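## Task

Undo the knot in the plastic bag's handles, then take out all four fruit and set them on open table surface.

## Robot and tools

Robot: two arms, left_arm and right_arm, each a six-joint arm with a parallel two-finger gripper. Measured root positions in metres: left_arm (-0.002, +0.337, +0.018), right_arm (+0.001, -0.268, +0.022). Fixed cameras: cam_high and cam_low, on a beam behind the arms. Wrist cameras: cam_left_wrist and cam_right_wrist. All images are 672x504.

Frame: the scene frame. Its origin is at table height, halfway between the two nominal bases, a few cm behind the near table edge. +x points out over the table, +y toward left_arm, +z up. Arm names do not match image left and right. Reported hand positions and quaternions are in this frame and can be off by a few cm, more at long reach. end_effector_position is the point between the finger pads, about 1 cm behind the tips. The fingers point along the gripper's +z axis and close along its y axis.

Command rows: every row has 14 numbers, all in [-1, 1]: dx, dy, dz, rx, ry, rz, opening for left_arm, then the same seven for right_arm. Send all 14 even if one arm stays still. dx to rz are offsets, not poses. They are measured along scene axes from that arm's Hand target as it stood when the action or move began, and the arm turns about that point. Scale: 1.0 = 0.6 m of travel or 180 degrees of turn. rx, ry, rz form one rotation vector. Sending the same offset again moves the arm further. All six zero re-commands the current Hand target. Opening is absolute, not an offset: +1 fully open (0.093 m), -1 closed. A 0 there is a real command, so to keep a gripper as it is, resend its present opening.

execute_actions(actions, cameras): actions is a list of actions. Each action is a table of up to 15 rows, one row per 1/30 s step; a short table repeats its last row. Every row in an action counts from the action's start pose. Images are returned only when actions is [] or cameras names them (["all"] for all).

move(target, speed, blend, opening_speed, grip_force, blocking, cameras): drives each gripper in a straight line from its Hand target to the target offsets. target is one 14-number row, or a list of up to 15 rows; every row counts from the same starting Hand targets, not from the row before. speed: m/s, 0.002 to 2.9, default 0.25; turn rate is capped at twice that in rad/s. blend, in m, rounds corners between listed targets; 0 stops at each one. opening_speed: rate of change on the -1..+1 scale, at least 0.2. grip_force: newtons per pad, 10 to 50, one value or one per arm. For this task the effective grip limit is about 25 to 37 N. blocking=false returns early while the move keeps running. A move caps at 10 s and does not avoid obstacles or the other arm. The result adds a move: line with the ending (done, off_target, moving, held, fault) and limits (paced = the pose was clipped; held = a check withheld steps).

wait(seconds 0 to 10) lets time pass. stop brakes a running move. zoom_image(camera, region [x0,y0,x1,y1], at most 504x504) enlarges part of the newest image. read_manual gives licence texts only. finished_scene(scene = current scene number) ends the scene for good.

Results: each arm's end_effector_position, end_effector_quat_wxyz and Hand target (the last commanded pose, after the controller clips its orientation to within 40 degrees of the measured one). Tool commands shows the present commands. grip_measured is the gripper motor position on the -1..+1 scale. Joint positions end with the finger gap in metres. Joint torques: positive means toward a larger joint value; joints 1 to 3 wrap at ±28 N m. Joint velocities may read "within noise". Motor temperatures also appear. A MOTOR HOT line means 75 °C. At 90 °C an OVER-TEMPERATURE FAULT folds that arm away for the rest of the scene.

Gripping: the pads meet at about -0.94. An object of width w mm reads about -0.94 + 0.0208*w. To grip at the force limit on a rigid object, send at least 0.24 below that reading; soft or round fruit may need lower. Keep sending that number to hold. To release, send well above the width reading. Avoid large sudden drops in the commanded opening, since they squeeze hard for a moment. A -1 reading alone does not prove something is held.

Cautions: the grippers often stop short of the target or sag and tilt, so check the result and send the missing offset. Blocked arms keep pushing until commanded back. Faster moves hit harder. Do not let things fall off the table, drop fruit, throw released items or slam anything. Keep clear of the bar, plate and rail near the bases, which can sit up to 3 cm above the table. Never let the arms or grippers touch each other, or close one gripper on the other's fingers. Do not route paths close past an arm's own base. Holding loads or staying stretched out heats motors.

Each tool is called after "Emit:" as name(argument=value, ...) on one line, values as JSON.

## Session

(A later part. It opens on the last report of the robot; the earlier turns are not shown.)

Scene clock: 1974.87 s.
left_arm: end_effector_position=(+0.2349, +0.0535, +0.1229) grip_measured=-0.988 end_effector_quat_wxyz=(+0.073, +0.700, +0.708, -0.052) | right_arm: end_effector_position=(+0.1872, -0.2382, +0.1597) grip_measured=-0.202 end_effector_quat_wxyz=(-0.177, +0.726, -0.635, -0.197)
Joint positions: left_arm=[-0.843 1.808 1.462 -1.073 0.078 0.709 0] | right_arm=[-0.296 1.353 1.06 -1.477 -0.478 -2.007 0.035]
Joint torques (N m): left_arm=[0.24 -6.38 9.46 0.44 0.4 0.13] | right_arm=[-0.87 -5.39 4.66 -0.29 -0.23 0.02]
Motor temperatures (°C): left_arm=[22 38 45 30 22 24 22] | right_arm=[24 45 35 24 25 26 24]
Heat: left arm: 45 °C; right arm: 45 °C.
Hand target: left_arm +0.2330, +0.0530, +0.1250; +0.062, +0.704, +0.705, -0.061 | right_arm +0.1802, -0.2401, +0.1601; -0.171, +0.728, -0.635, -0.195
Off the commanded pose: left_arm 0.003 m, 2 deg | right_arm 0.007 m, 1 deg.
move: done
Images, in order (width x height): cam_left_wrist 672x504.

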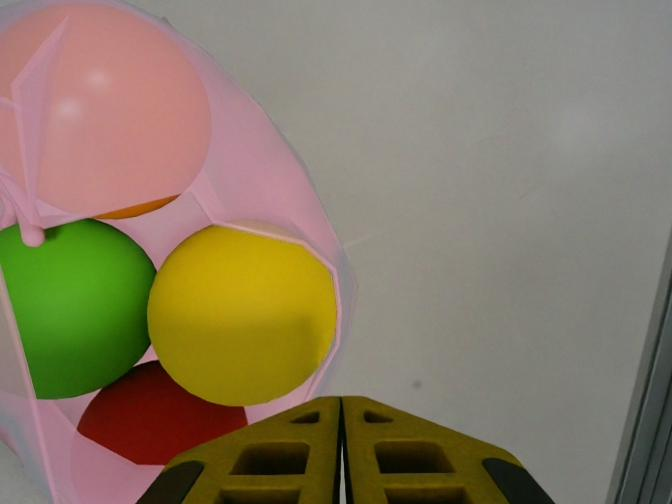

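Emit:
move(target=[[-0.0275,0.0075,0,0,0,0,-0.108,0,0,0,0,0,0,-0.2],[-0.0275,0.0075,-0.1142,0,0,0,-0.108,0,0,0,0,0,0,-0.2]], speed=0.08, cameras=["cam_left_wrist"])

Scene clock: 1996.07 s.
left_arm: end_effector_position=(+0.2175, +0.0632, +0.0625) grip_measured=-0.110 end_effector_quat_wxyz=(+0.057, +0.706, +0.704, -0.052) | right_arm: end_effector_position=(+0.1872, -0.2382, +0.1597) grip_measured=-0.202 end_effector_quat_wxyz=(-0.177, +0.726, -0.635, -0.197)
Joint positions: left_arm=[-0.858 1.817 1.23 -0.863 0.078 0.709 0.04] | right_arm=[-0.296 1.353 1.06 -1.477 -0.478 -2.007 0.035]
Joint torques (N m): left_arm=[-0.49 -6.35 5.68 1.02 0.32 -0.08] | right_arm=[-0.94 -5.5 4.74 -0.33 -0.29 0.02]
Heat: left arm: 47 °C; right arm: 45 °C.
Hand target: left_arm +0.2164, +0.0575, +0.0564; +0.062, +0.704, +0.705, -0.061 | right_arm +0.1802, -0.2401, +0.1601; -0.171, +0.728, -0.635, -0.195
Off the commanded pose: left_arm 0.008 m, 1 deg | right_arm 0.007 m, 1 deg.
move: done
Images, in order (width x height): cam_left_wrist 672x504.

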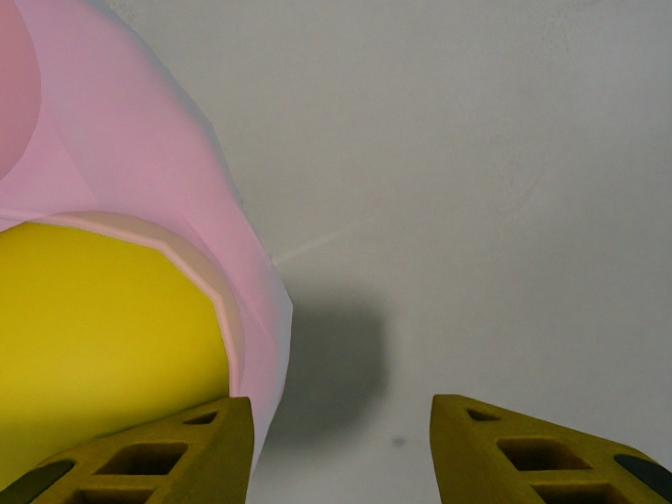

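Emit:
move(target=[[0,0,0.065,0,0,0,-0.108,0,0,0,0,0,0,-0.2],[0.02,-0.004,0.065,0,0,0,-0.108,0,0,0,0,0,0,-0.2],[0.02,-0.004,0,0,0,0,-0.108,0,0,0,0,0,0,-0.2]], speed=0.08, blend=[0.004,0.004,0], cameras=["cam_left_wrist"])

Scene clock: 2001.70 s.
left_arm: end_effector_position=(+0.2270, +0.0586, +0.0635) grip_measured=-0.110 end_effector_quat_wxyz=(+0.058, +0.702, +0.708, -0.053) | right_arm: end_effector_position=(+0.1872, -0.2382, +0.1597) grip_measured=-0.202 end_effector_quat_wxyz=(-0.177, +0.726, -0.635, -0.197)
Joint positions: left_arm=[-0.846 1.849 1.277 -0.876 0.081 0.709 0.04] | right_arm=[-0.296 1.353 1.06 -1.477 -0.478 -2.007 0.035]
Joint torques (N m): left_arm=[0.23 -6.49 5.67 1.06 0.34 0.17] | right_arm=[-1.02 -5.53 4.66 -0.29 -0.23 0.04]
Heat: left arm: 47 °C; right arm: 45 °C.
Hand target: left_arm +0.2284, +0.0551, +0.0565; +0.062, +0.704, +0.705, -0.061 | right_arm +0.1802, -0.2401, +0.1601; -0.171, +0.728, -0.635, -0.195
Off the commanded pose: left_arm 0.008 m, 1 deg | right_arm 0.007 m, 1 deg.
move: done
Images, in order (width x height): cam_left_wrist 672x504.

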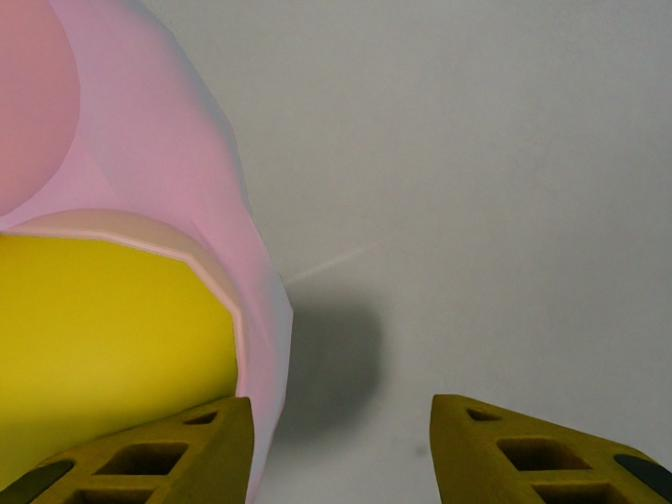

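Emit:
move(target=[[-0.08,0,-0.01,0,0,0,-0.108,0,0,0,0,0,0,-0.2],[-0.1,0,-0.03,0,0,0,-0.108,0,0,0,0,0,0,-0.2]], speed=0.07, blend=[0.01,0], cameras=["cam_left_wrist"])

Scene clock: 2007.37 s.
left_arm: end_effector_position=(+0.1666, +0.0613, +0.0332) grip_measured=-0.110 end_effector_quat_wxyz=(+0.039, +0.706, +0.704, -0.057) | right_arm: end_effector_position=(+0.1872, -0.2382, +0.1597) grip_measured=-0.202 end_effector_quat_wxyz=(-0.177, +0.726, -0.635, -0.197)
Joint positions: left_arm=[-0.98 1.785 1.064 -0.752 0.081 0.588 0.04] | right_arm=[-0.296 1.353 1.06 -1.477 -0.478 -2.007 0.035]
Joint torques (N m): left_arm=[-0.81 -8.57 5.35 0.98 0.1 -0.12] | right_arm=[-1.01 -5.64 4.59 -0.32 -0.24 0.04]
Heat: left arm: 46 °C; right arm: 45 °C.
Hand target: left_arm +0.1684, +0.0551, +0.0385; +0.062, +0.704, +0.705, -0.061 | right_arm +0.1802, -0.2401, +0.1601; -0.171, +0.728, -0.635, -0.195
Off the commanded pose: left_arm 0.008 m, 3 deg | right_arm 0.007 m, 1 deg.
move: off_target (left_arm); blend cut to 0.0085 m at target 1
Images, in order (width x height): cam_left_wrist 672x504.

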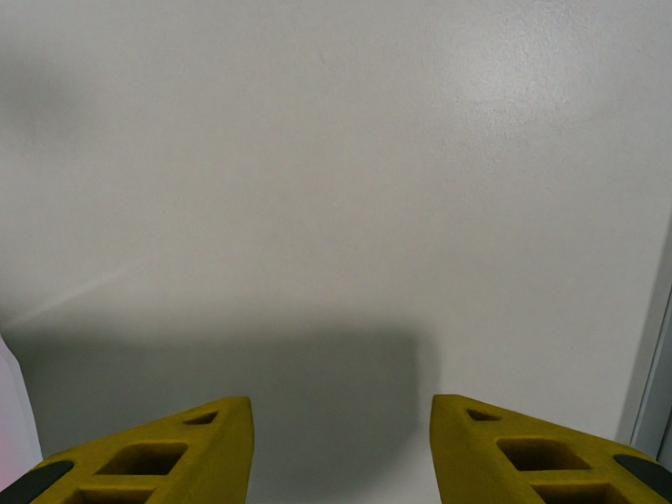

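Emit:
move(target=[[0,0,0.17,0,0,0.1,0.3,0,0,0,0,0,0,-0.2],[0.156,0.0015,0.12,0,0,0.511,0.9,0,0,0,0,0,0,-0.2]], speed=0.2, blend=[0.02,0], cameras=["cam_left_wrist"])

Scene clock: 2023.20 s.
left_arm: end_effector_position=(+0.2588, +0.0522, +0.1090) grip_measured=+0.898 end_effector_quat_wxyz=(+0.087, -0.009, +0.996, -0.012) | right_arm: end_effector_position=(+0.1872, -0.2382, +0.1597) grip_measured=-0.202 end_effector_quat_wxyz=(-0.177, +0.726, -0.635, -0.197)
Joint positions: left_arm=[-0.892 1.9 1.526 -1.071 -0.138 -0.904 0.088] | right_arm=[-0.296 1.353 1.06 -1.477 -0.478 -2.007 0.035]
Joint torques (N m): left_arm=[0.12 -6.94 9.37 0.33 -0.39 -0.09] | right_arm=[-1.13 -5.56 4.63 -0.32 -0.24 0.03]
Heat: left arm: 45 °C; right arm: 44 °C.
Hand target: left_arm +0.2620, +0.0559, +0.1105; +0.087, -0.018, +0.996, +0.002 | right_arm +0.1802, -0.2401, +0.1601; -0.171, +0.728, -0.635, -0.195
Off the commanded pose: left_arm 0.005 m, 2 deg | right_arm 0.007 m, 1 deg.
move: done
Images, in order (width x height): cam_left_wrist 672x504.

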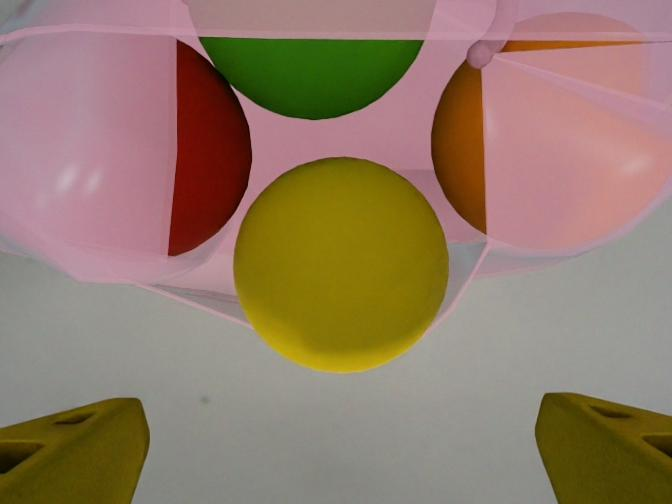

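Emit:
move(target=[[0.0333,-0.0077,0.01,0,0,0,0.82,0,0,0,0,0,0,-0.2],[0.0333,-0.0077,-0.119,0,0,0,0.82,0,0,0,0,0,0,-0.2]], speed=0.07, cameras=["cam_left_wrist"])

Scene clock: 2037.03 s.
left_arm: end_effector_position=(+0.2759, +0.0505, +0.0464) grip_measured=+0.822 end_effector_quat_wxyz=(+0.078, -0.020, +0.997, +0.000) | right_arm: end_effector_position=(+0.1872, -0.2382, +0.1597) grip_measured=-0.202 end_effector_quat_wxyz=(-0.177, +0.726, -0.635, -0.197)
Joint positions: left_arm=[-0.858 2.027 1.453 -0.898 -0.138 -0.893 0.085] | right_arm=[-0.296 1.353 1.06 -1.477 -0.478 -2.007 0.035]
Joint torques (N m): left_arm=[0.32 -7.75 5.72 0.99 -0.33 0.18] | right_arm=[-1.05 -5.63 4.72 -0.32 -0.25 0.04]
Heat: left arm: 45 °C; right arm: 44 °C.
Hand target: left_arm +0.2821, +0.0514, +0.0391; +0.087, -0.018, +0.996, +0.002 | right_arm +0.1802, -0.2401, +0.1601; -0.171, +0.728, -0.635, -0.195
Off the commanded pose: left_arm 0.010 m, 1 deg | right_arm 0.007 m, 1 deg.
move: done
Images, in order (width x height): cam_left_wrist 672x504.

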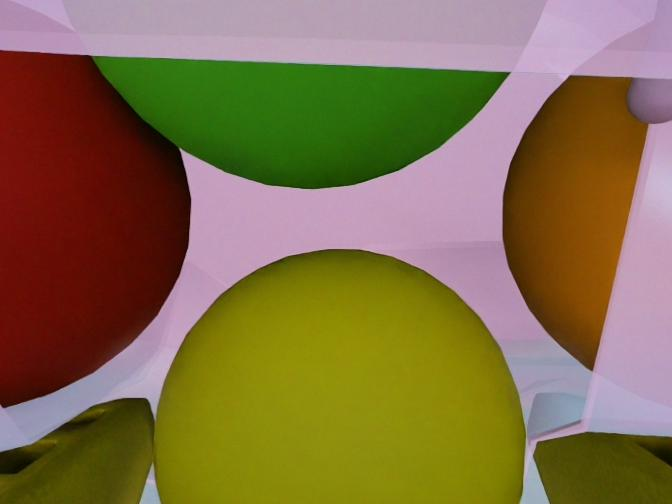

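Emit:
move(target=[0,0,0,0,0,0,0.2,0,0,0,0,0,0,-0.2], opening_speed=0.5, cameras=["cam_left_wrist"])

Scene clock: 2047.43 s.
left_arm: end_effector_position=(+0.2763, +0.0501, +0.0464) grip_measured=+0.374 end_effector_quat_wxyz=(+0.079, -0.020, +0.997, -0.001) | right_arm: end_effector_position=(+0.1872, -0.2382, +0.1597) grip_measured=-0.202 end_effector_quat_wxyz=(-0.177, +0.726, -0.635, -0.197)
Joint positions: left_arm=[-0.858 2.027 1.453 -0.895 -0.138 -0.893 0.063] | right_arm=[-0.296 1.353 1.06 -1.477 -0.478 -2.007 0.035]
Joint torques (N m): left_arm=[0.31 -7.82 5.71 0.94 -0.35 0.16] | right_arm=[-0.9 -5.44 4.71 -0.29 -0.25 0.02]
Heat: left arm: 44 °C; right arm: 44 °C.
Hand target: left_arm +0.2820, +0.0514, +0.0391; +0.087, -0.018, +0.996, +0.002 | right_arm +0.1802, -0.2401, +0.1601; -0.171, +0.728, -0.635, -0.195
Off the commanded pose: left_arm 0.009 m, 1 deg | right_arm 0.007 m, 1 deg.
move: done
Images, in order (width x height): cam_left_wrist 672x504.

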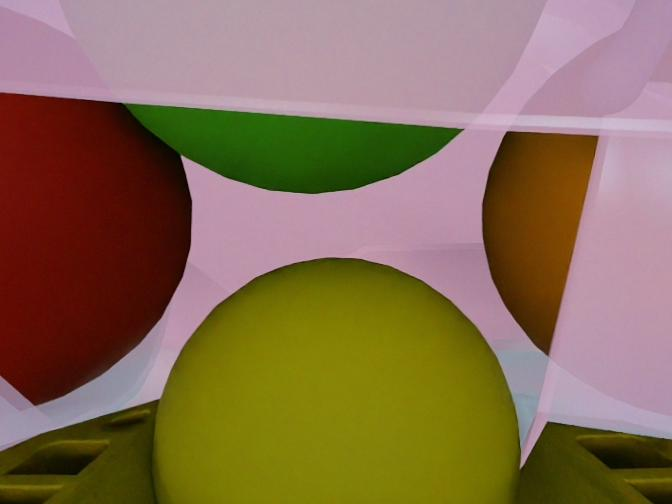

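Emit:
move(target=[-0.01,0,0.12,0,0,0,0.2,0,0,0,0,0,0,-0.2], speed=0.06, cameras=["cam_left_wrist"])

Scene clock: 2050.83 s.
left_arm: end_effector_position=(+0.2755, +0.0522, +0.0936) grip_measured=+0.374 end_effector_quat_wxyz=(+0.074, -0.019, +0.997, +0.006) | right_arm: end_effector_position=(+0.1872, -0.2382, +0.1597) grip_measured=-0.202 end_effector_quat_wxyz=(-0.177, +0.726, -0.635, -0.197)
Joint positions: left_arm=[-0.858 1.99 1.594 -1.089 -0.138 -0.893 0.063] | right_arm=[-0.296 1.353 1.06 -1.477 -0.478 -2.007 0.035]
Joint torques (N m): left_arm=[-0.73 -10.77 9.21 0.28 -0.38 0] | right_arm=[-0.96 -5.55 4.6 -0.31 -0.28 0.05]
Heat: left arm: 44 °C; right arm: 44 °C.
Hand target: left_arm +0.2760, +0.0515, +0.1111; +0.087, -0.018, +0.996, +0.002 | right_arm +0.1802, -0.2401, +0.1601; -0.171, +0.728, -0.635, -0.195
Off the commanded pose: left_arm 0.018 m, 2 deg | right_arm 0.007 m, 1 deg.
move: off_target (left_arm)
Images, in order (width x height): cam_left_wrist 672x504.

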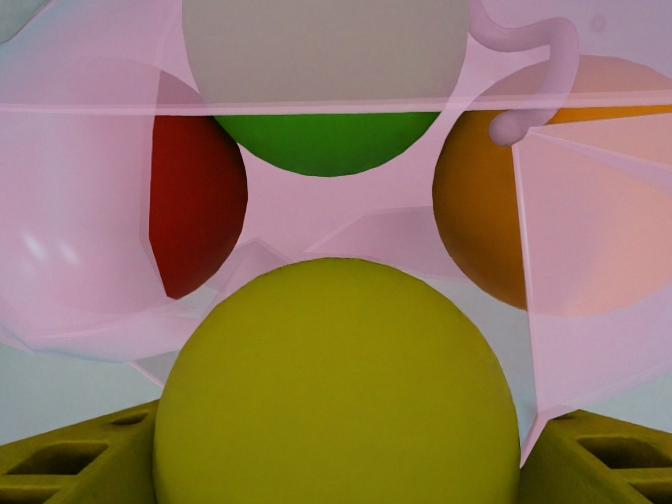

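Emit:
move(target=[-0.152,0.0975,0.03,0,0,0,0.2,0,0,0,0,0,0,-0.2], speed=0.08, cameras=["cam_left_wrist"])

Scene clock: 2055.87 s.
left_arm: end_effector_position=(+0.1900, +0.1006, +0.1273) grip_measured=+0.374 end_effector_quat_wxyz=(+0.085, -0.016, +0.996, -0.012) | right_arm: end_effector_position=(+0.1872, -0.2382, +0.1597) grip_measured=-0.202 end_effector_quat_wxyz=(-0.177, +0.726, -0.635, -0.197)
Joint positions: left_arm=[-0.974 1.595 1.237 -1.101 -0.146 -0.999 0.063] | right_arm=[-0.296 1.353 1.06 -1.477 -0.478 -2.007 0.035]
Joint torques (N m): left_arm=[-0.76 -7.25 5.89 0.33 -0.41 -0.11] | right_arm=[-1.03 -5.53 4.66 -0.37 -0.27 0.02]
Heat: left arm: 44 °C; right arm: 44 °C.
Hand target: left_arm +0.1848, +0.1099, +0.1291; +0.087, -0.018, +0.996, +0.002 | right_arm +0.1802, -0.2401, +0.1601; -0.171, +0.728, -0.635, -0.195
Off the commanded pose: left_arm 0.011 m, 2 deg | right_arm 0.007 m, 1 deg.
move: off_target (left_arm)
Images, in order (width x height): cam_left_wrist 672x504.

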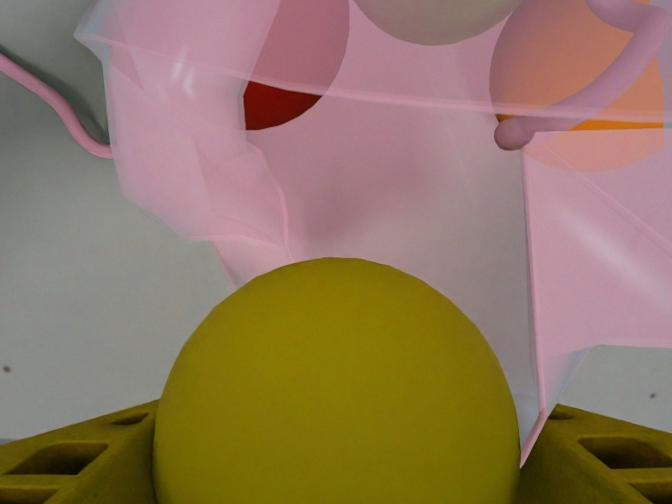

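Emit:
move(target=[[-0.025,0.05,-0.1,0,0,0,0.2,0,0,0,0,0,0,-0.2],[-0.025,0.05,-0.1455,0,0,0,0.2,0,0,0,0,0,0,-0.2],[-0.025,0.05,-0.1455,0,0,0,0.82,0,0,0,0,0,0,-0.2]], speed=[0.08,0.04,0.04], opening_speed=0.5, cameras=["cam_left_wrist"])

Scene clock: 2066.30 s.
left_arm: end_effector_position=(+0.1641, +0.1396, +0.0456) grip_measured=+0.818 end_effector_quat_wxyz=(+0.077, -0.018, +0.997, +0.002) | right_arm: end_effector_position=(+0.1872, -0.2382, +0.1597) grip_measured=-0.202 end_effector_quat_wxyz=(-0.177, +0.726, -0.635, -0.197)
Joint positions: left_arm=[-0.968 1.536 0.844 -0.798 -0.146 -0.999 0.084] | right_arm=[-0.296 1.353 1.06 -1.477 -0.478 -2.007 0.035]
Joint torques (N m): left_arm=[0.43 -4.18 5.45 0.87 -0.4 0.14] | right_arm=[-0.96 -5.53 4.66 -0.3 -0.27 0.04]
Heat: left arm: 44 °C; right arm: 44 °C.
Hand target: left_arm +0.1698, +0.1399, +0.0418; +0.087, -0.018, +0.996, +0.002 | right_arm +0.1802, -0.2401, +0.1601; -0.171, +0.728, -0.635, -0.195
Off the commanded pose: left_arm 0.007 m, 1 deg | right_arm 0.007 m, 1 deg.
move: done
Images, in order (width x height): cam_left_wrist 672x504.

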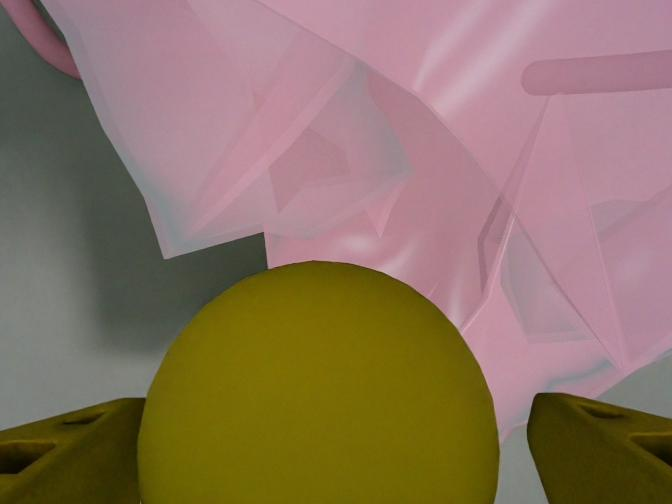

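Emit:
move(target=[[0,0,0.11,0,0,0,0.82,0,0,0,0,0,0,-0.2],[0.004,0.0,0.13,0,0,-0.261,0.9,0,0,0,0,0,0,-0.2]], speed=0.12, cameras=["cam_left_wrist"])

Scene clock: 2075.37 s.
left_arm: end_effector_position=(+0.1733, +0.1404, +0.1141) grip_measured=+0.898 end_effector_quat_wxyz=(+0.078, +0.377, +0.922, -0.023) | right_arm: end_effector_position=(+0.1872, -0.2382, +0.1597) grip_measured=-0.202 end_effector_quat_wxyz=(-0.177, +0.726, -0.635, -0.197)
Joint positions: left_arm=[-0.88 1.402 1.008 -1.017 -0.05 -0.101 0.088] | right_arm=[-0.296 1.353 1.06 -1.477 -0.478 -2.007 0.035]
Joint torques (N m): left_arm=[0.34 -5.57 7.73 0.67 0.17 0.17] | right_arm=[-0.95 -5.55 4.64 -0.32 -0.28 0.01]
Heat: left arm: 45 °C; right arm: 44 °C.
Hand target: left_arm +0.1722, +0.1399, +0.1197; +0.080, +0.381, +0.921, -0.033 | right_arm +0.1802, -0.2401, +0.1601; -0.171, +0.728, -0.635, -0.195
Off the commanded pose: left_arm 0.006 m, 1 deg | right_arm 0.007 m, 1 deg.
move: done
Images, in order (width x height): cam_left_wrist 672x504.

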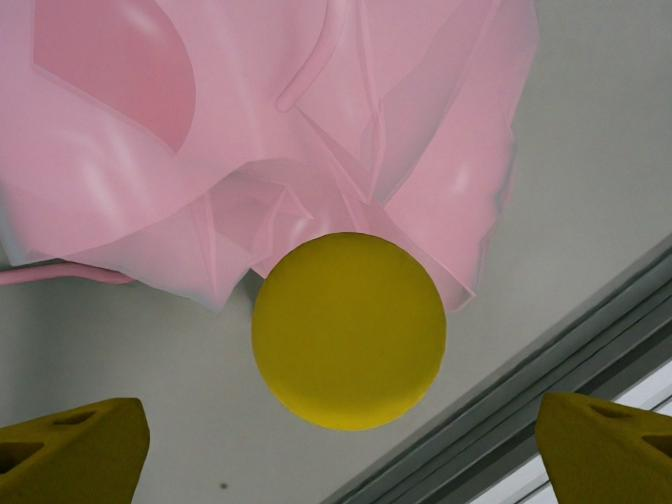

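Emit:
move(target=[[-0.0178,0.0118,-0.03,0,0,0,0.9,0,0,0,0,0,0,-0.2],[-0.0178,0.0118,-0.1337,0,0,0,0.9,0,0,0,0,0,0,-0.2],[-0.0178,0.0118,-0.1337,0,0,0,0.2,0,0,0,0,0,0,-0.2]], speed=0.08, opening_speed=0.5, blend=[0.003,0,0], cameras=["cam_left_wrist"])

Scene clock: 2084.20 s.
left_arm: end_effector_position=(+0.1621, +0.1521, +0.0438) grip_measured=+0.305 end_effector_quat_wxyz=(+0.078, +0.377, +0.923, -0.023) | right_arm: end_effector_position=(+0.1872, -0.2382, +0.1597) grip_measured=-0.202 end_effector_quat_wxyz=(-0.177, +0.726, -0.635, -0.197)
Joint positions: left_arm=[-0.88 1.426 0.734 -0.72 -0.05 -0.101 0.06] | right_arm=[-0.296 1.353 1.06 -1.477 -0.478 -2.007 0.035]
Joint torques (N m): left_arm=[-0.54 -3.36 5.59 1.12 0.16 0.05] | right_arm=[-1.1 -5.44 4.71 -0.34 -0.26 0.05]
Heat: left arm: 45 °C; right arm: 44 °C.
Hand target: left_arm +0.1616, +0.1470, +0.0396; +0.081, +0.381, +0.921, -0.033 | right_arm +0.1802, -0.2401, +0.1601; -0.171, +0.728, -0.635, -0.195
Off the commanded pose: left_arm 0.007 m, 1 deg | right_arm 0.007 m, 1 deg.
move: done
Images, in order (width x height): cam_left_wrist 672x504.

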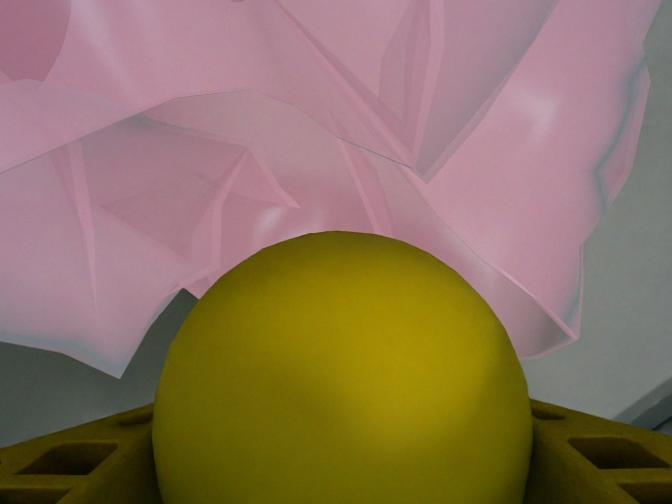

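Emit:
move(target=[[-0.01,0.01,0.16,0,0,0,0.2,0,0,0,0,0,0,-0.2],[0.1,0.3,0.16,0,0,0.12,0.2,0,0,0,0,0,0,-0.2],[0.3,0.455,0.1,0,0,0.25,0.2,0,0,0,0,0,0,-0.2]], speed=[0.07,0.12,0.15], blend=[0.02,0.05,0], cameras=["cam_left_wrist","cam_high"])

Scene clock: 2094.23 s.
left_arm: end_effector_position=(+0.3274, +0.4149, +0.0941) grip_measured=+0.305 end_effector_quat_wxyz=(+0.065, +0.008, +0.998, -0.005) | right_arm: end_effector_position=(+0.1872, -0.2382, +0.1597) grip_measured=-0.202 end_effector_quat_wxyz=(-0.177, +0.726, -0.635, -0.197)
Joint positions: left_arm=[0.249 1.713 1.257 -0.978 0.034 0.26 0.06] | right_arm=[-0.296 1.353 1.06 -1.477 -0.478 -2.007 0.035]
Joint torques (N m): left_arm=[0.16 -6.04 9.36 1.01 0.07 -0.13] | right_arm=[-0.95 -5.52 4.56 -0.32 -0.23 0.02]
Heat: left arm: 45 °C; right arm: 43 °C.
Hand target: left_arm +0.3417, +0.4199, +0.0997; +0.087, -0.001, +0.996, +0.000 | right_arm +0.1802, -0.2401, +0.1601; -0.171, +0.728, -0.635, -0.195
Off the commanded pose: left_arm 0.016 m, 3 deg | right_arm 0.007 m, 1 deg.
move: off_target (left_arm)
Images, in order (width x height): cam_high 672x504, cam_left_wrist 672x504.

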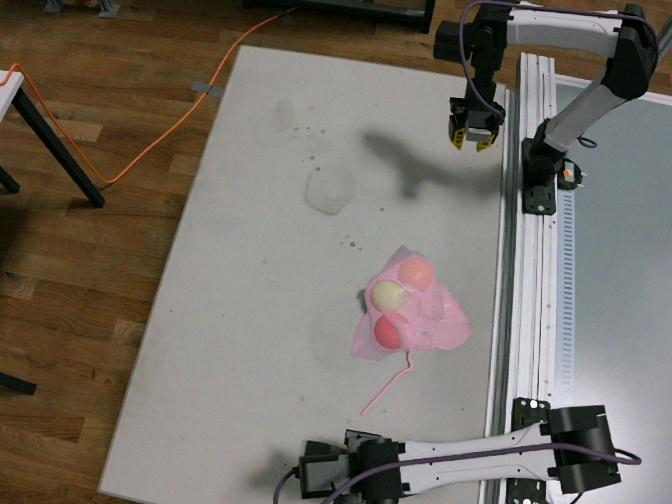

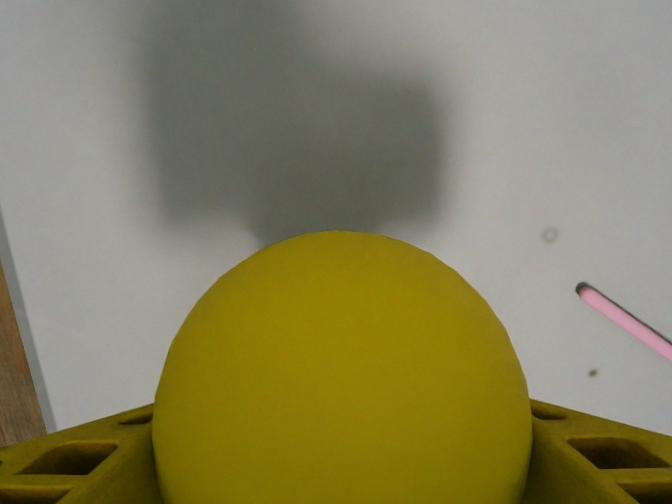

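Emit:
move(target=[[0.055,0.01,-0.08,0,0,0,0.2,0,0,0,0,0,0,-0.2],[0.055,0.01,-0.104,0,0,0,0.2,0,0,0,0,0,0,-0.2],[0.055,0.01,-0.104,0,0,0,0.6,0,0,0,0,0,0,-0.2],[0.055,0.01,-0.09,0,0,0,0.9,0,0,0,0,0,0,-0.2],[0.055,0.01,0.08,0,0,0,0.9,0,0,0,0,0,0,-0.2]], speed=[0.1,0.03,0.03,0.05,0.1], opening_speed=0.5, cameras=["cam_left_wrist"])

Scene clock: 2105.63 s.
left_arm: end_effector_position=(+0.3774, +0.4278, +0.1341) grip_measured=+0.898 end_effector_quat_wxyz=(+0.084, +0.004, +0.997, +0.000) | right_arm: end_effector_position=(+0.1872, -0.2382, +0.1597) grip_measured=-0.202 end_effector_quat_wxyz=(-0.177, +0.726, -0.635, -0.197)
Joint positions: left_arm=[0.249 1.852 1.584 -1.126 0.034 0.252 0.088] | right_arm=[-0.296 1.353 1.06 -1.477 -0.478 -2.007 0.035]
Joint torques (N m): left_arm=[-0.46 -9.48 9.22 0.39 0.04 -0.12] | right_arm=[-0.87 -5.61 4.9 -0.33 -0.23 0.05]
Heat: left arm: 45 °C; right arm: 43 °C.
Hand target: left_arm +0.3746, +0.4259, +0.1476; +0.087, -0.001, +0.996, +0.000 | right_arm +0.1802, -0.2401, +0.1601; -0.171, +0.728, -0.635, -0.195
Off the commanded pose: left_arm 0.014 m, 1 deg | right_arm 0.007 m, 1 deg.
move: off_target (left_arm)
Images, in order (width x height): cam_left_wrist 672x504.

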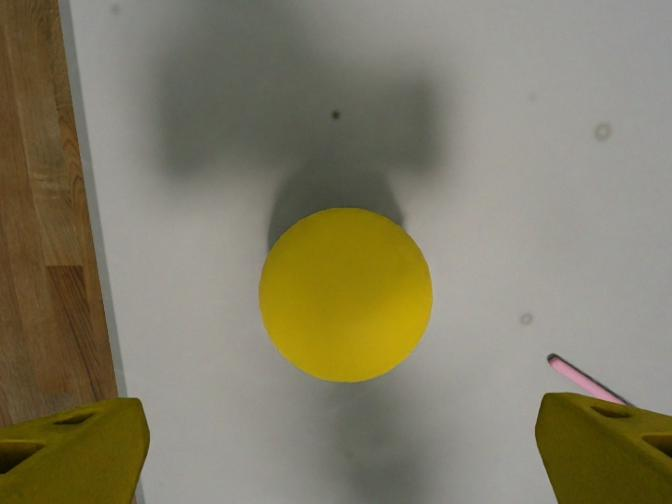

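Emit:
move(target=[[0,-0.05,0.04,0,0,0,0.9,0,0,0,0,0,0,-0.2],[-0.208,-0.527,0.03,0,0,-0.25,0.9,0,0,0,0,0,0,-0.2]], speed=0.22, blend=[0.02,0], cameras=["cam_left_wrist"])

Scene clock: 2112.73 s.
left_arm: end_effector_position=(+0.2456, +0.1115, +0.1612) grip_measured=+0.898 end_effector_quat_wxyz=(+0.075, +0.386, +0.919, -0.038) | right_arm: end_effector_position=(+0.1872, -0.2382, +0.1597) grip_measured=-0.202 end_effector_quat_wxyz=(-0.177, +0.726, -0.635, -0.197)
Joint positions: left_arm=[-0.743 1.654 1.437 -1.185 0.004 0.051 0.088] | right_arm=[-0.296 1.353 1.06 -1.477 -0.478 -2.007 0.035]
Joint torques (N m): left_arm=[-0.1 -5.61 9.5 0.69 -0.14 -0.1] | right_arm=[-1.02 -5.41 4.67 -0.3 -0.28 0.01]
Heat: left arm: 46 °C; right arm: 43 °C.
Hand target: left_arm +0.2499, +0.1098, +0.1656; +0.081, +0.380, +0.921, -0.033 | right_arm +0.1802, -0.2401, +0.1601; -0.171, +0.728, -0.635, -0.195
Off the commanded pose: left_arm 0.006 m, 1 deg | right_arm 0.007 m, 1 deg.
move: done; blend cut to 0.0193 m at target 1
Images, in order (width x height): cam_left_wrist 672x504.

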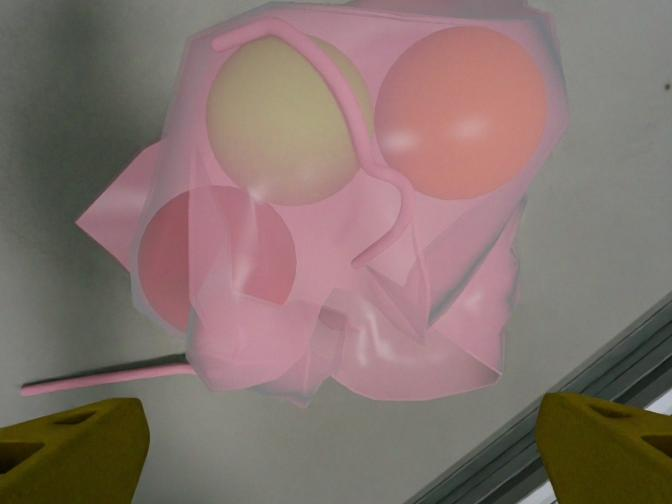

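Emit:
move(target=[-0.0015,-0.0355,-0.081,-0.0275,-0.0087,-0.3053,-0.5,0,0,0,0,0,0,-0.2], speed=0.2, cameras=["cam_left_wrist"])

Scene clock: 2130.67 s.
left_arm: end_effector_position=(+0.2460, +0.0932, +0.1218) grip_measured=-0.498 end_effector_quat_wxyz=(+0.076, +0.757, +0.643, -0.090) | right_arm: end_effector_position=(+0.1872, -0.2382, +0.1597) grip_measured=-0.202 end_effector_quat_wxyz=(-0.177, +0.726, -0.635, -0.197)
Joint positions: left_arm=[-0.69 1.75 1.383 -1.082 0.188 1.031 0.021] | right_arm=[-0.296 1.353 1.06 -1.477 -0.478 -2.007 0.035]
Joint torques (N m): left_arm=[0.09 -6.01 6.31 0.95 0.49 0.19] | right_arm=[-1.1 -5.5 4.66 -0.29 -0.23 0.01]
Heat: left arm: 46 °C; right arm: 43 °C.
Hand target: left_arm +0.2489, +0.0885, +0.1170; +0.084, +0.759, +0.638, -0.100 | right_arm +0.1802, -0.2401, +0.1601; -0.171, +0.728, -0.635, -0.195
Off the commanded pose: left_arm 0.007 m, 2 deg | right_arm 0.007 m, 1 deg.
move: done
Images, in order (width x height): cam_left_wrist 672x504.

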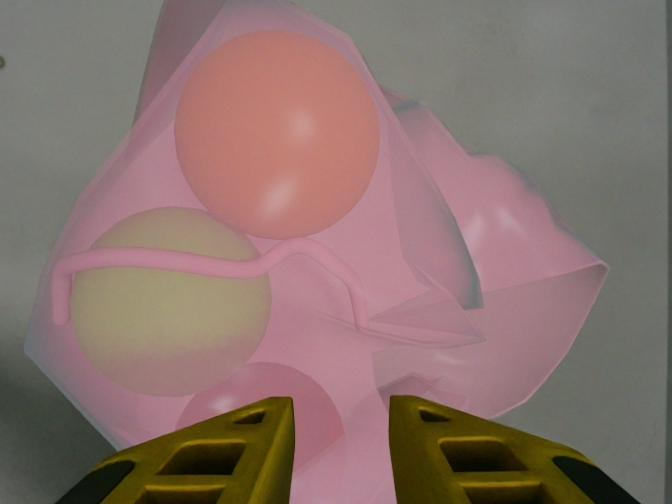

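Emit:
move(target=[-0.0132,-0.0058,-0.0817,0,0,0,-0.5,0,0,0,0,0,0,-0.2], speed=0.12, cameras=["cam_left_wrist"])

Scene clock: 2139.30 s.
left_arm: end_effector_position=(+0.2423, +0.0919, +0.0724) grip_measured=-0.498 end_effector_quat_wxyz=(+0.077, +0.759, +0.640, -0.091) | right_arm: end_effector_position=(+0.1872, -0.2382, +0.1597) grip_measured=-0.202 end_effector_quat_wxyz=(-0.177, +0.726, -0.635, -0.197)
Joint positions: left_arm=[-0.697 1.783 1.221 -0.884 0.189 1.031 0.021] | right_arm=[-0.296 1.353 1.06 -1.477 -0.478 -2.007 0.035]
Joint torques (N m): left_arm=[-0.85 -6.26 5.86 1 0.46 -0.07] | right_arm=[-0.98 -5.46 4.64 -0.28 -0.25 0.02]
Heat: left arm: 46 °C; right arm: 43 °C.
Hand target: left_arm +0.2410, +0.0850, +0.0680; +0.084, +0.759, +0.638, -0.100 | right_arm +0.1802, -0.2401, +0.1601; -0.171, +0.728, -0.635, -0.195
Off the commanded pose: left_arm 0.008 m, 1 deg | right_arm 0.007 m, 1 deg.
move: done
Images, in order (width x height): cam_left_wrist 672x504.

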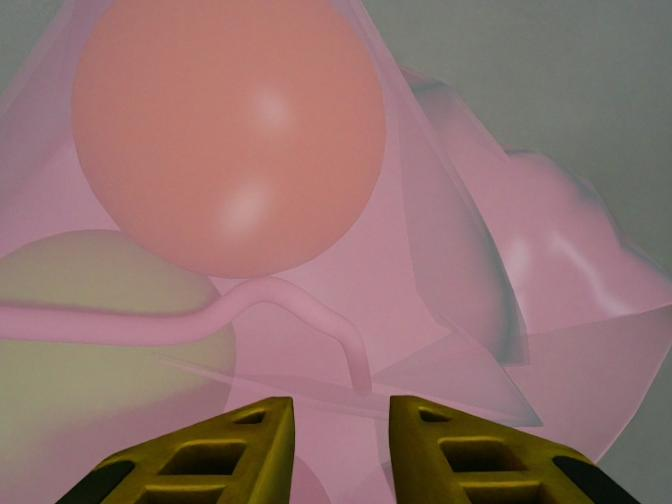

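Emit:
move(target=[[-0.0055,0.0117,-0.075,0,0,0,-0.5,0,0,0,0,0,0,-0.2],[-0.0055,0.0117,-0.075,0,0,0,-1,0,0,0,0,0,0,-0.2],[0.03,0.0117,0.04,0,0,0,-1,0,0,0,0,0,0,-0.2]], speed=[0.06,0.05,0.08], opening_speed=1.0, cameras=["cam_left_wrist"])

Scene clock: 2151.23 s.
left_arm: end_effector_position=(+0.2599, +0.0932, +0.0790) grip_measured=-0.988 end_effector_quat_wxyz=(+0.077, +0.757, +0.643, -0.091) | right_arm: end_effector_position=(+0.1872, -0.2382, +0.1597) grip_measured=-0.202 end_effector_quat_wxyz=(-0.177, +0.726, -0.635, -0.197)
Joint positions: left_arm=[-0.661 1.823 1.301 -0.93 0.192 1.06 0] | right_arm=[-0.296 1.353 1.06 -1.477 -0.478 -2.007 0.035]
Joint torques (N m): left_arm=[0.14 -8.96 8.84 0.38 0.51 0.18] | right_arm=[-0.99 -5.48 4.66 -0.3 -0.26 0.02]
Heat: left arm: 45 °C; right arm: 43 °C.
Hand target: left_arm +0.2591, +0.0920, +0.0921; +0.084, +0.759, +0.638, -0.100 | right_arm +0.1802, -0.2401, +0.1601; -0.171, +0.728, -0.635, -0.195
Off the commanded pose: left_arm 0.013 m, 1 deg | right_arm 0.007 m, 1 deg.
move: off_target (left_arm)
Images, in order (width x height): cam_left_wrist 672x504.

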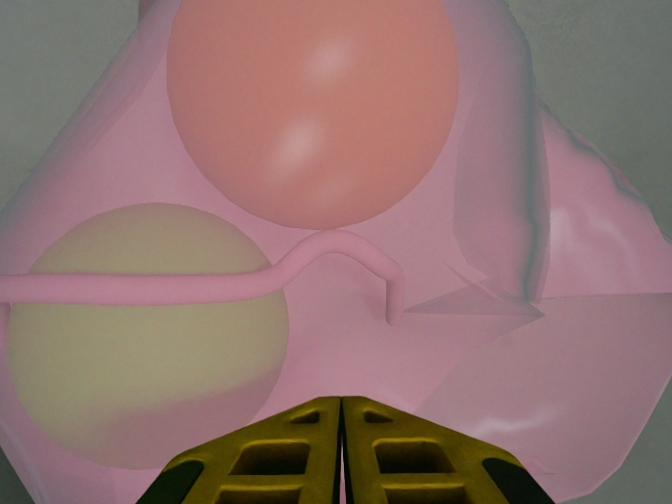

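Emit:
move(target=[[-0.0343,-0.0317,-0.02,0,0,0,-0.45,0,0,0,0,0,0,-0.2],[-0.0343,-0.0317,-0.1168,0,0,0,-0.45,0,0,0,0,0,0,-0.2]], speed=0.08, cameras=["cam_left_wrist"])

Scene clock: 2161.07 s.
left_arm: end_effector_position=(+0.2382, +0.0776, +0.0276) grip_measured=-0.452 end_effector_quat_wxyz=(+0.078, +0.762, +0.636, -0.094) | right_arm: end_effector_position=(+0.1872, -0.2382, +0.1597) grip_measured=-0.202 end_effector_quat_wxyz=(-0.177, +0.726, -0.635, -0.197)
Joint positions: left_arm=[-0.732 1.873 1.142 -0.709 0.192 1.004 0.024] | right_arm=[-0.296 1.353 1.06 -1.477 -0.478 -2.007 0.035]
Joint torques (N m): left_arm=[-0.49 -6.5 5.41 1.05 0.37 -0.11] | right_arm=[-1.11 -5.53 4.68 -0.32 -0.25 0.02]
Heat: left arm: 45 °C; right arm: 43 °C.
Hand target: left_arm +0.2384, +0.0730, +0.0219; +0.084, +0.759, +0.638, -0.100 | right_arm +0.1802, -0.2401, +0.1601; -0.171, +0.728, -0.635, -0.195
Off the commanded pose: left_arm 0.007 m, 1 deg | right_arm 0.007 m, 1 deg.
move: done
Images, in order (width x height): cam_left_wrist 672x504.

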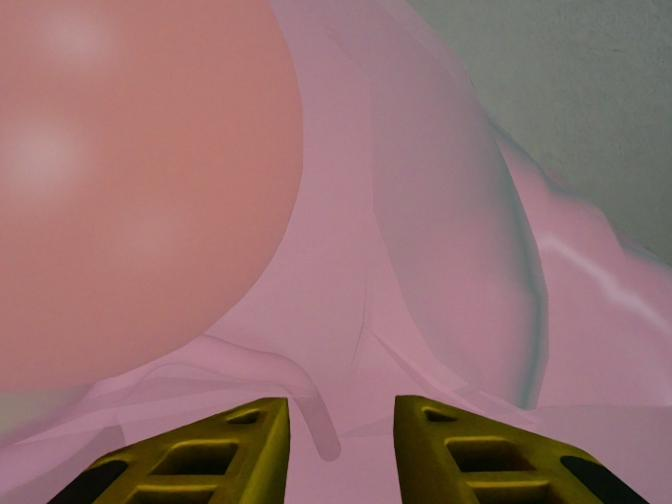

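Emit:
move(target=[[0,0,0,0,0,0,-1,0,0,0,0,0,0,-0.2],[0.03,0.0,0.09,0,0,0,-1,0,0,0,0,0,0,-0.2]], speed=[0.05,0.08], opening_speed=1.0, cameras=["cam_left_wrist"])

Scene clock: 2166.80 s.
left_arm: end_effector_position=(+0.2560, +0.0739, +0.0630) grip_measured=-0.988 end_effector_quat_wxyz=(+0.078, +0.757, +0.642, -0.093) | right_arm: end_effector_position=(+0.1872, -0.2382, +0.1597) grip_measured=-0.202 end_effector_quat_wxyz=(-0.177, +0.726, -0.635, -0.197)
Joint positions: left_arm=[-0.709 1.873 1.296 -0.867 0.192 1.012 0] | right_arm=[-0.296 1.353 1.06 -1.477 -0.478 -2.007 0.035]
Joint torques (N m): left_arm=[0.24 -9.26 8.77 0.35 0.42 0.17] | right_arm=[-0.95 -5.44 4.74 -0.29 -0.25 0.03]
Heat: left arm: 45 °C; right arm: 42 °C.
Hand target: left_arm +0.2563, +0.0730, +0.0759; +0.084, +0.759, +0.638, -0.100 | right_arm +0.1802, -0.2401, +0.1601; -0.171, +0.728, -0.635, -0.195
Off the commanded pose: left_arm 0.013 m, 1 deg | right_arm 0.007 m, 1 deg.
move: off_target (left_arm)
Images, in order (width x height): cam_left_wrist 672x504.

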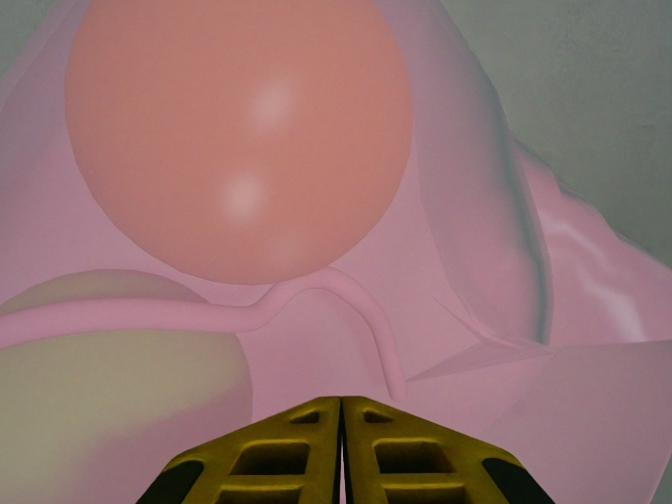

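Emit:
move(target=[[-0.0272,0.0008,-0.03,0,0,0,-0.3,0,0,0,0,0,0,-0.2],[-0.0272,0.0008,-0.1123,0,0,0,-0.3,0,0,0,0,0,0,-0.2],[-0.0272,0.0008,-0.1123,0,0,0,-1,0,0,0,0,0,0,-0.2],[0.01,0.0008,0.04,0,0,0,-1,0,0,0,0,0,0,-0.2]], speed=[0.08,0.05,0.05,0.08], opening_speed=1.0, cameras=["cam_left_wrist"])

Scene clock: 2184.30 s.
left_arm: end_effector_position=(+0.2614, +0.0726, +0.0862) grip_measured=-0.983 end_effector_quat_wxyz=(+0.077, +0.757, +0.642, -0.099) | right_arm: end_effector_position=(+0.1872, -0.2382, +0.1597) grip_measured=-0.202 end_effector_quat_wxyz=(-0.177, +0.726, -0.635, -0.197)
Joint positions: left_arm=[-0.698 1.869 1.387 -0.966 0.203 1.023 0] | right_arm=[-0.296 1.353 1.06 -1.477 -0.478 -2.007 0.035]
Joint torques (N m): left_arm=[0.16 -9.48 8.88 0.32 0.33 0.19] | right_arm=[-1.02 -5.49 4.72 -0.3 -0.25 0.04]
Heat: left arm: 45 °C; right arm: 42 °C.
Hand target: left_arm +0.2622, +0.0735, +0.0998; +0.084, +0.759, +0.638, -0.100 | right_arm +0.1802, -0.2401, +0.1601; -0.171, +0.728, -0.635, -0.195
Off the commanded pose: left_arm 0.014 m, 1 deg | right_arm 0.007 m, 1 deg.
move: off_target (left_arm); target 3's new opening was sent with left_arm's hand 0.013 m and 1 deg from that target
Images, in order (width x height): cam_left_wrist 672x504.

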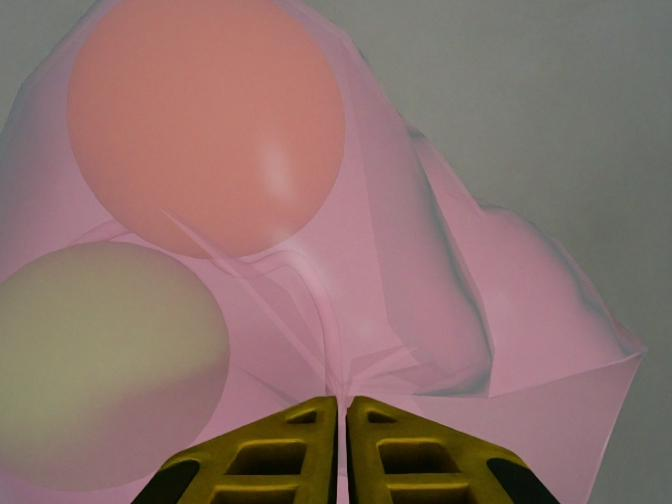

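Emit:
move(target=[[0.03,0.01,0.09,0,0,0,-1,0,0,0,0,0,0,-0.2],[0.24,0.02,0.06,0,0,0,-1,0,0,0,0,0,0,-0.2]], speed=0.08, blend=[0.02,0], cameras=["cam_left_wrist","cam_high"])

Emit:
zoom_image(camera="cam_high", region=[320, 220, 490, 380])

Scene clock: 2191.03 s.
left_arm: end_effector_position=(+0.4104, +0.0864, +0.1376) grip_measured=-0.983 end_effector_quat_wxyz=(+0.092, +0.756, +0.642, -0.085) | right_arm: end_effector_position=(+0.1872, -0.2382, +0.1597) grip_measured=-0.202 end_effector_quat_wxyz=(-0.177, +0.726, -0.635, -0.197)
Joint positions: left_arm=[-0.475 2.367 2.369 -1.459 0.212 1.246 0] | right_arm=[-0.296 1.353 1.06 -1.477 -0.478 -2.007 0.035]
Joint torques (N m): left_arm=[-0.01 -9.59 9.11 0.28 0.53 0.18] | right_arm=[-1.03 -5.5 4.83 -0.3 -0.24 0.05]
Heat: left arm: 45 °C; right arm: 42 °C.
Hand target: left_arm +0.4064, +0.0856, +0.1359; +0.084, +0.759, +0.638, -0.100 | right_arm +0.1802, -0.2401, +0.1601; -0.171, +0.728, -0.635, -0.195
Off the commanded pose: left_arm 0.005 m, 2 deg | right_arm 0.007 m, 1 deg.
move: done
Images, in order (width x height): cam_high 672x504, cam_left_wrist 672x504.

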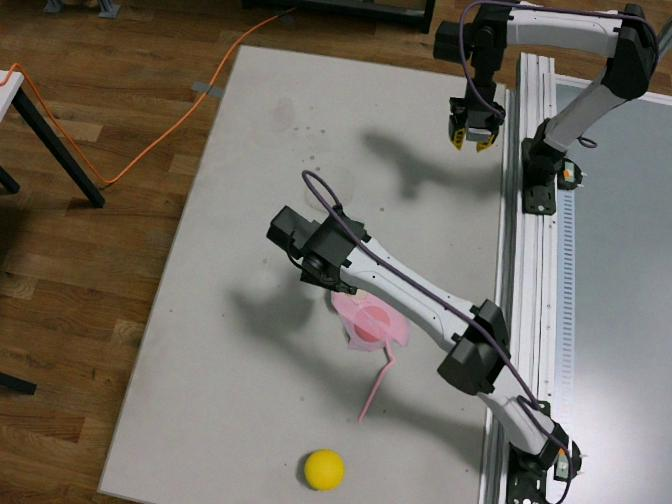

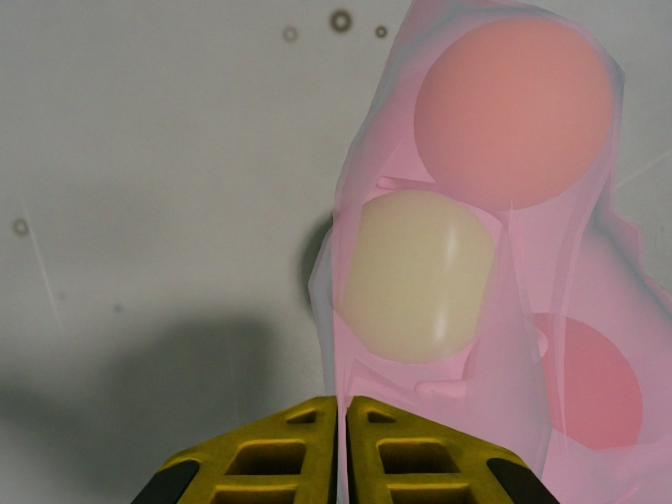

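Scaled by 2.965 from the camera's 672x504 image, which has a finer 960x720 frame.

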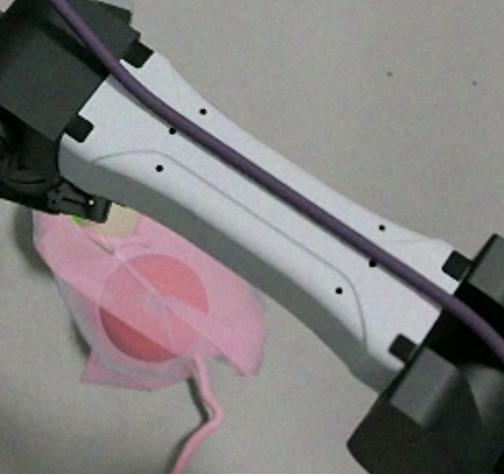

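Emit:
move(target=[0.05,0,0.18,0,0,0,-1,0,0,0,0,0,0,-0.2], speed=0.08, cameras=["cam_low","cam_left_wrist"])

Emit:
zoom_image(camera="cam_low", region=[230, 190, 400, 300])

Scene clock: 2200.10 s.
left_arm: end_effector_position=(+0.4437, +0.0832, +0.2192) grip_measured=-0.983 end_effector_quat_wxyz=(+0.204, +0.742, +0.637, -0.043) | right_arm: end_effector_position=(+0.1872, -0.2382, +0.1597) grip_measured=-0.202 end_effector_quat_wxyz=(-0.177, +0.726, -0.635, -0.197)
Joint positions: left_arm=[-0.45 2.399 2.724 -1.54 0.224 1.233 0] | right_arm=[-0.296 1.353 1.06 -1.477 -0.478 -2.007 0.035]
Joint torques (N m): left_arm=[0.12 -13.6 8.75 0.78 0.53 -0.14] | right_arm=[-0.98 -5.48 4.72 -0.31 -0.26 0.04]
Heat: left arm: 46 °C; right arm: 42 °C.
Hand target: left_arm +0.4363, +0.0855, +0.2440; +0.084, +0.759, +0.638, -0.100 | right_arm +0.1802, -0.2401, +0.1601; -0.171, +0.728, -0.635, -0.195
Off the commanded pose: left_arm 0.026 m, 15 deg | right_arm 0.007 m, 1 deg.
joint sent to its limit (left arm) — joint 4 (wrist pitch), lower limit. The joint targets are off in orientation, not in position.
move: off_target (left_arm)
Images, in order (width x height): cam_low 672x504, cam_left_wrist 672x504.

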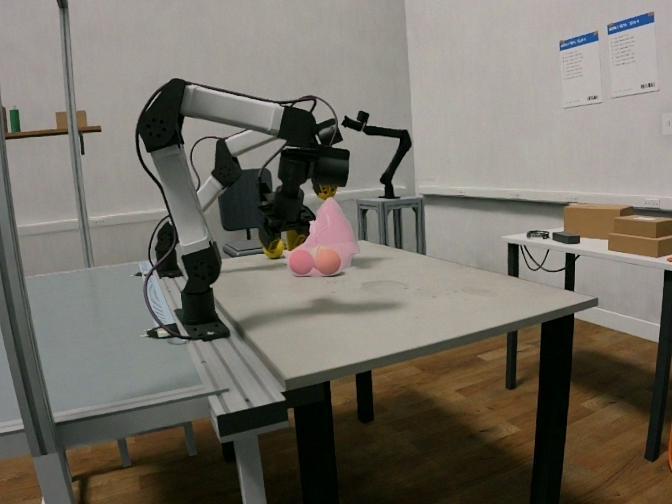

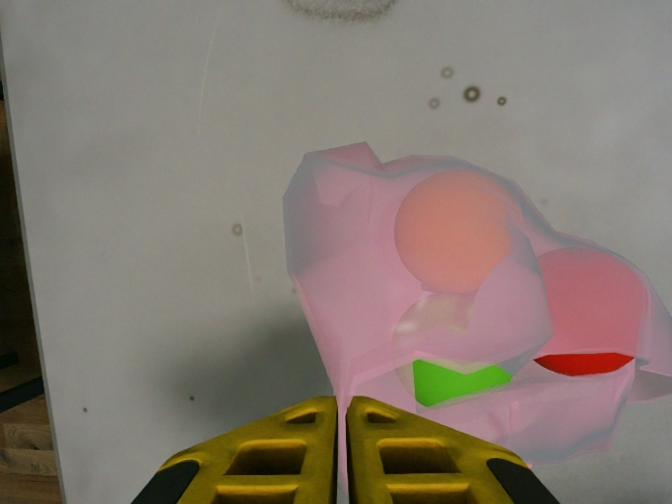

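Scaled by 2.965 from the camera's 672x504 image, which has a finer 960x720 frame.

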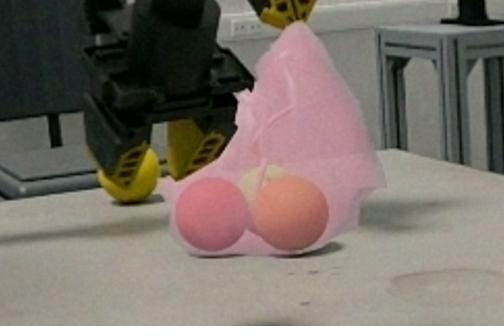

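Emit:
move(target=[[0,0,0,0,0,0,-1,0.266,0.25,0.017,0.1116,-0.0069,-0.1265,1.0],[0,0,0,0,0,0,-1,0.36,0.47,-0.01,0.1116,-0.0069,-0.1265,1.0]], speed=0.15, blend=[0.03,0], cameras=["cam_right_wrist"])

Scene clock: 2217.43 s.
left_arm: end_effector_position=(+0.4435, +0.0829, +0.2192) grip_measured=-0.983 end_effector_quat_wxyz=(+0.205, +0.742, +0.637, -0.044) | right_arm: end_effector_position=(+0.3845, +0.0343, +0.1491) grip_measured=+1.000 end_effector_quat_wxyz=(+0.319, -0.551, +0.724, +0.264)
Joint positions: left_arm=[-0.45 2.399 2.724 -1.54 0.226 1.232 0] | right_arm=[0.436 1.918 1.418 -0.441 -0.592 -0.629 0.093]
Joint torques (N m): left_arm=[0.13 -13.68 8.85 0.79 0.52 -0.12] | right_arm=[0.44 -8.42 9.81 1.51 -0.25 0.24]
Motor temperatures (°C): left_arm=[22 51 48 27 22 24 22] | right_arm=[24 42 35 24 25 26 24]
Heat: left arm: 51 °C; right arm: 42 °C.
Hand target: left_arm +0.4363, +0.0855, +0.2440; +0.084, +0.759, +0.638, -0.100 | right_arm +0.3961, +0.0419, +0.1540; +0.336, -0.551, +0.720, +0.257
Off the commanded pose: left_arm 0.026 m, 15 deg | right_arm 0.015 m, 2 deg.
joint sent to its limit (left arm) — joint 4 (wrist pitch), lower limit. The joint targets are off in orientation, not in position.
move: off_target (left_arm, right_arm)
Images, in order (width x height): cam_right_wrist 672x504.

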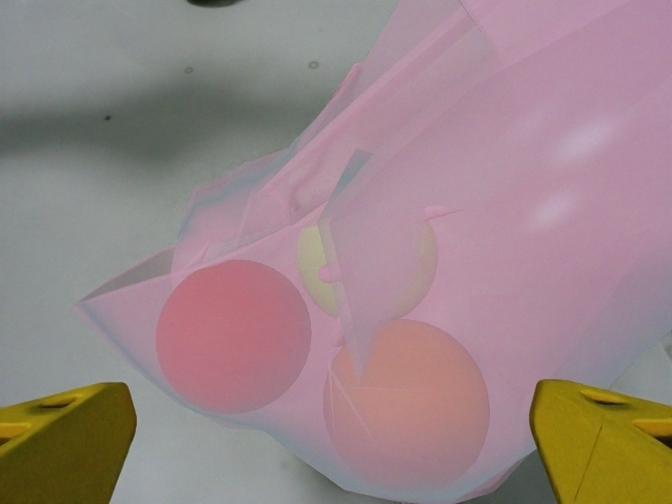

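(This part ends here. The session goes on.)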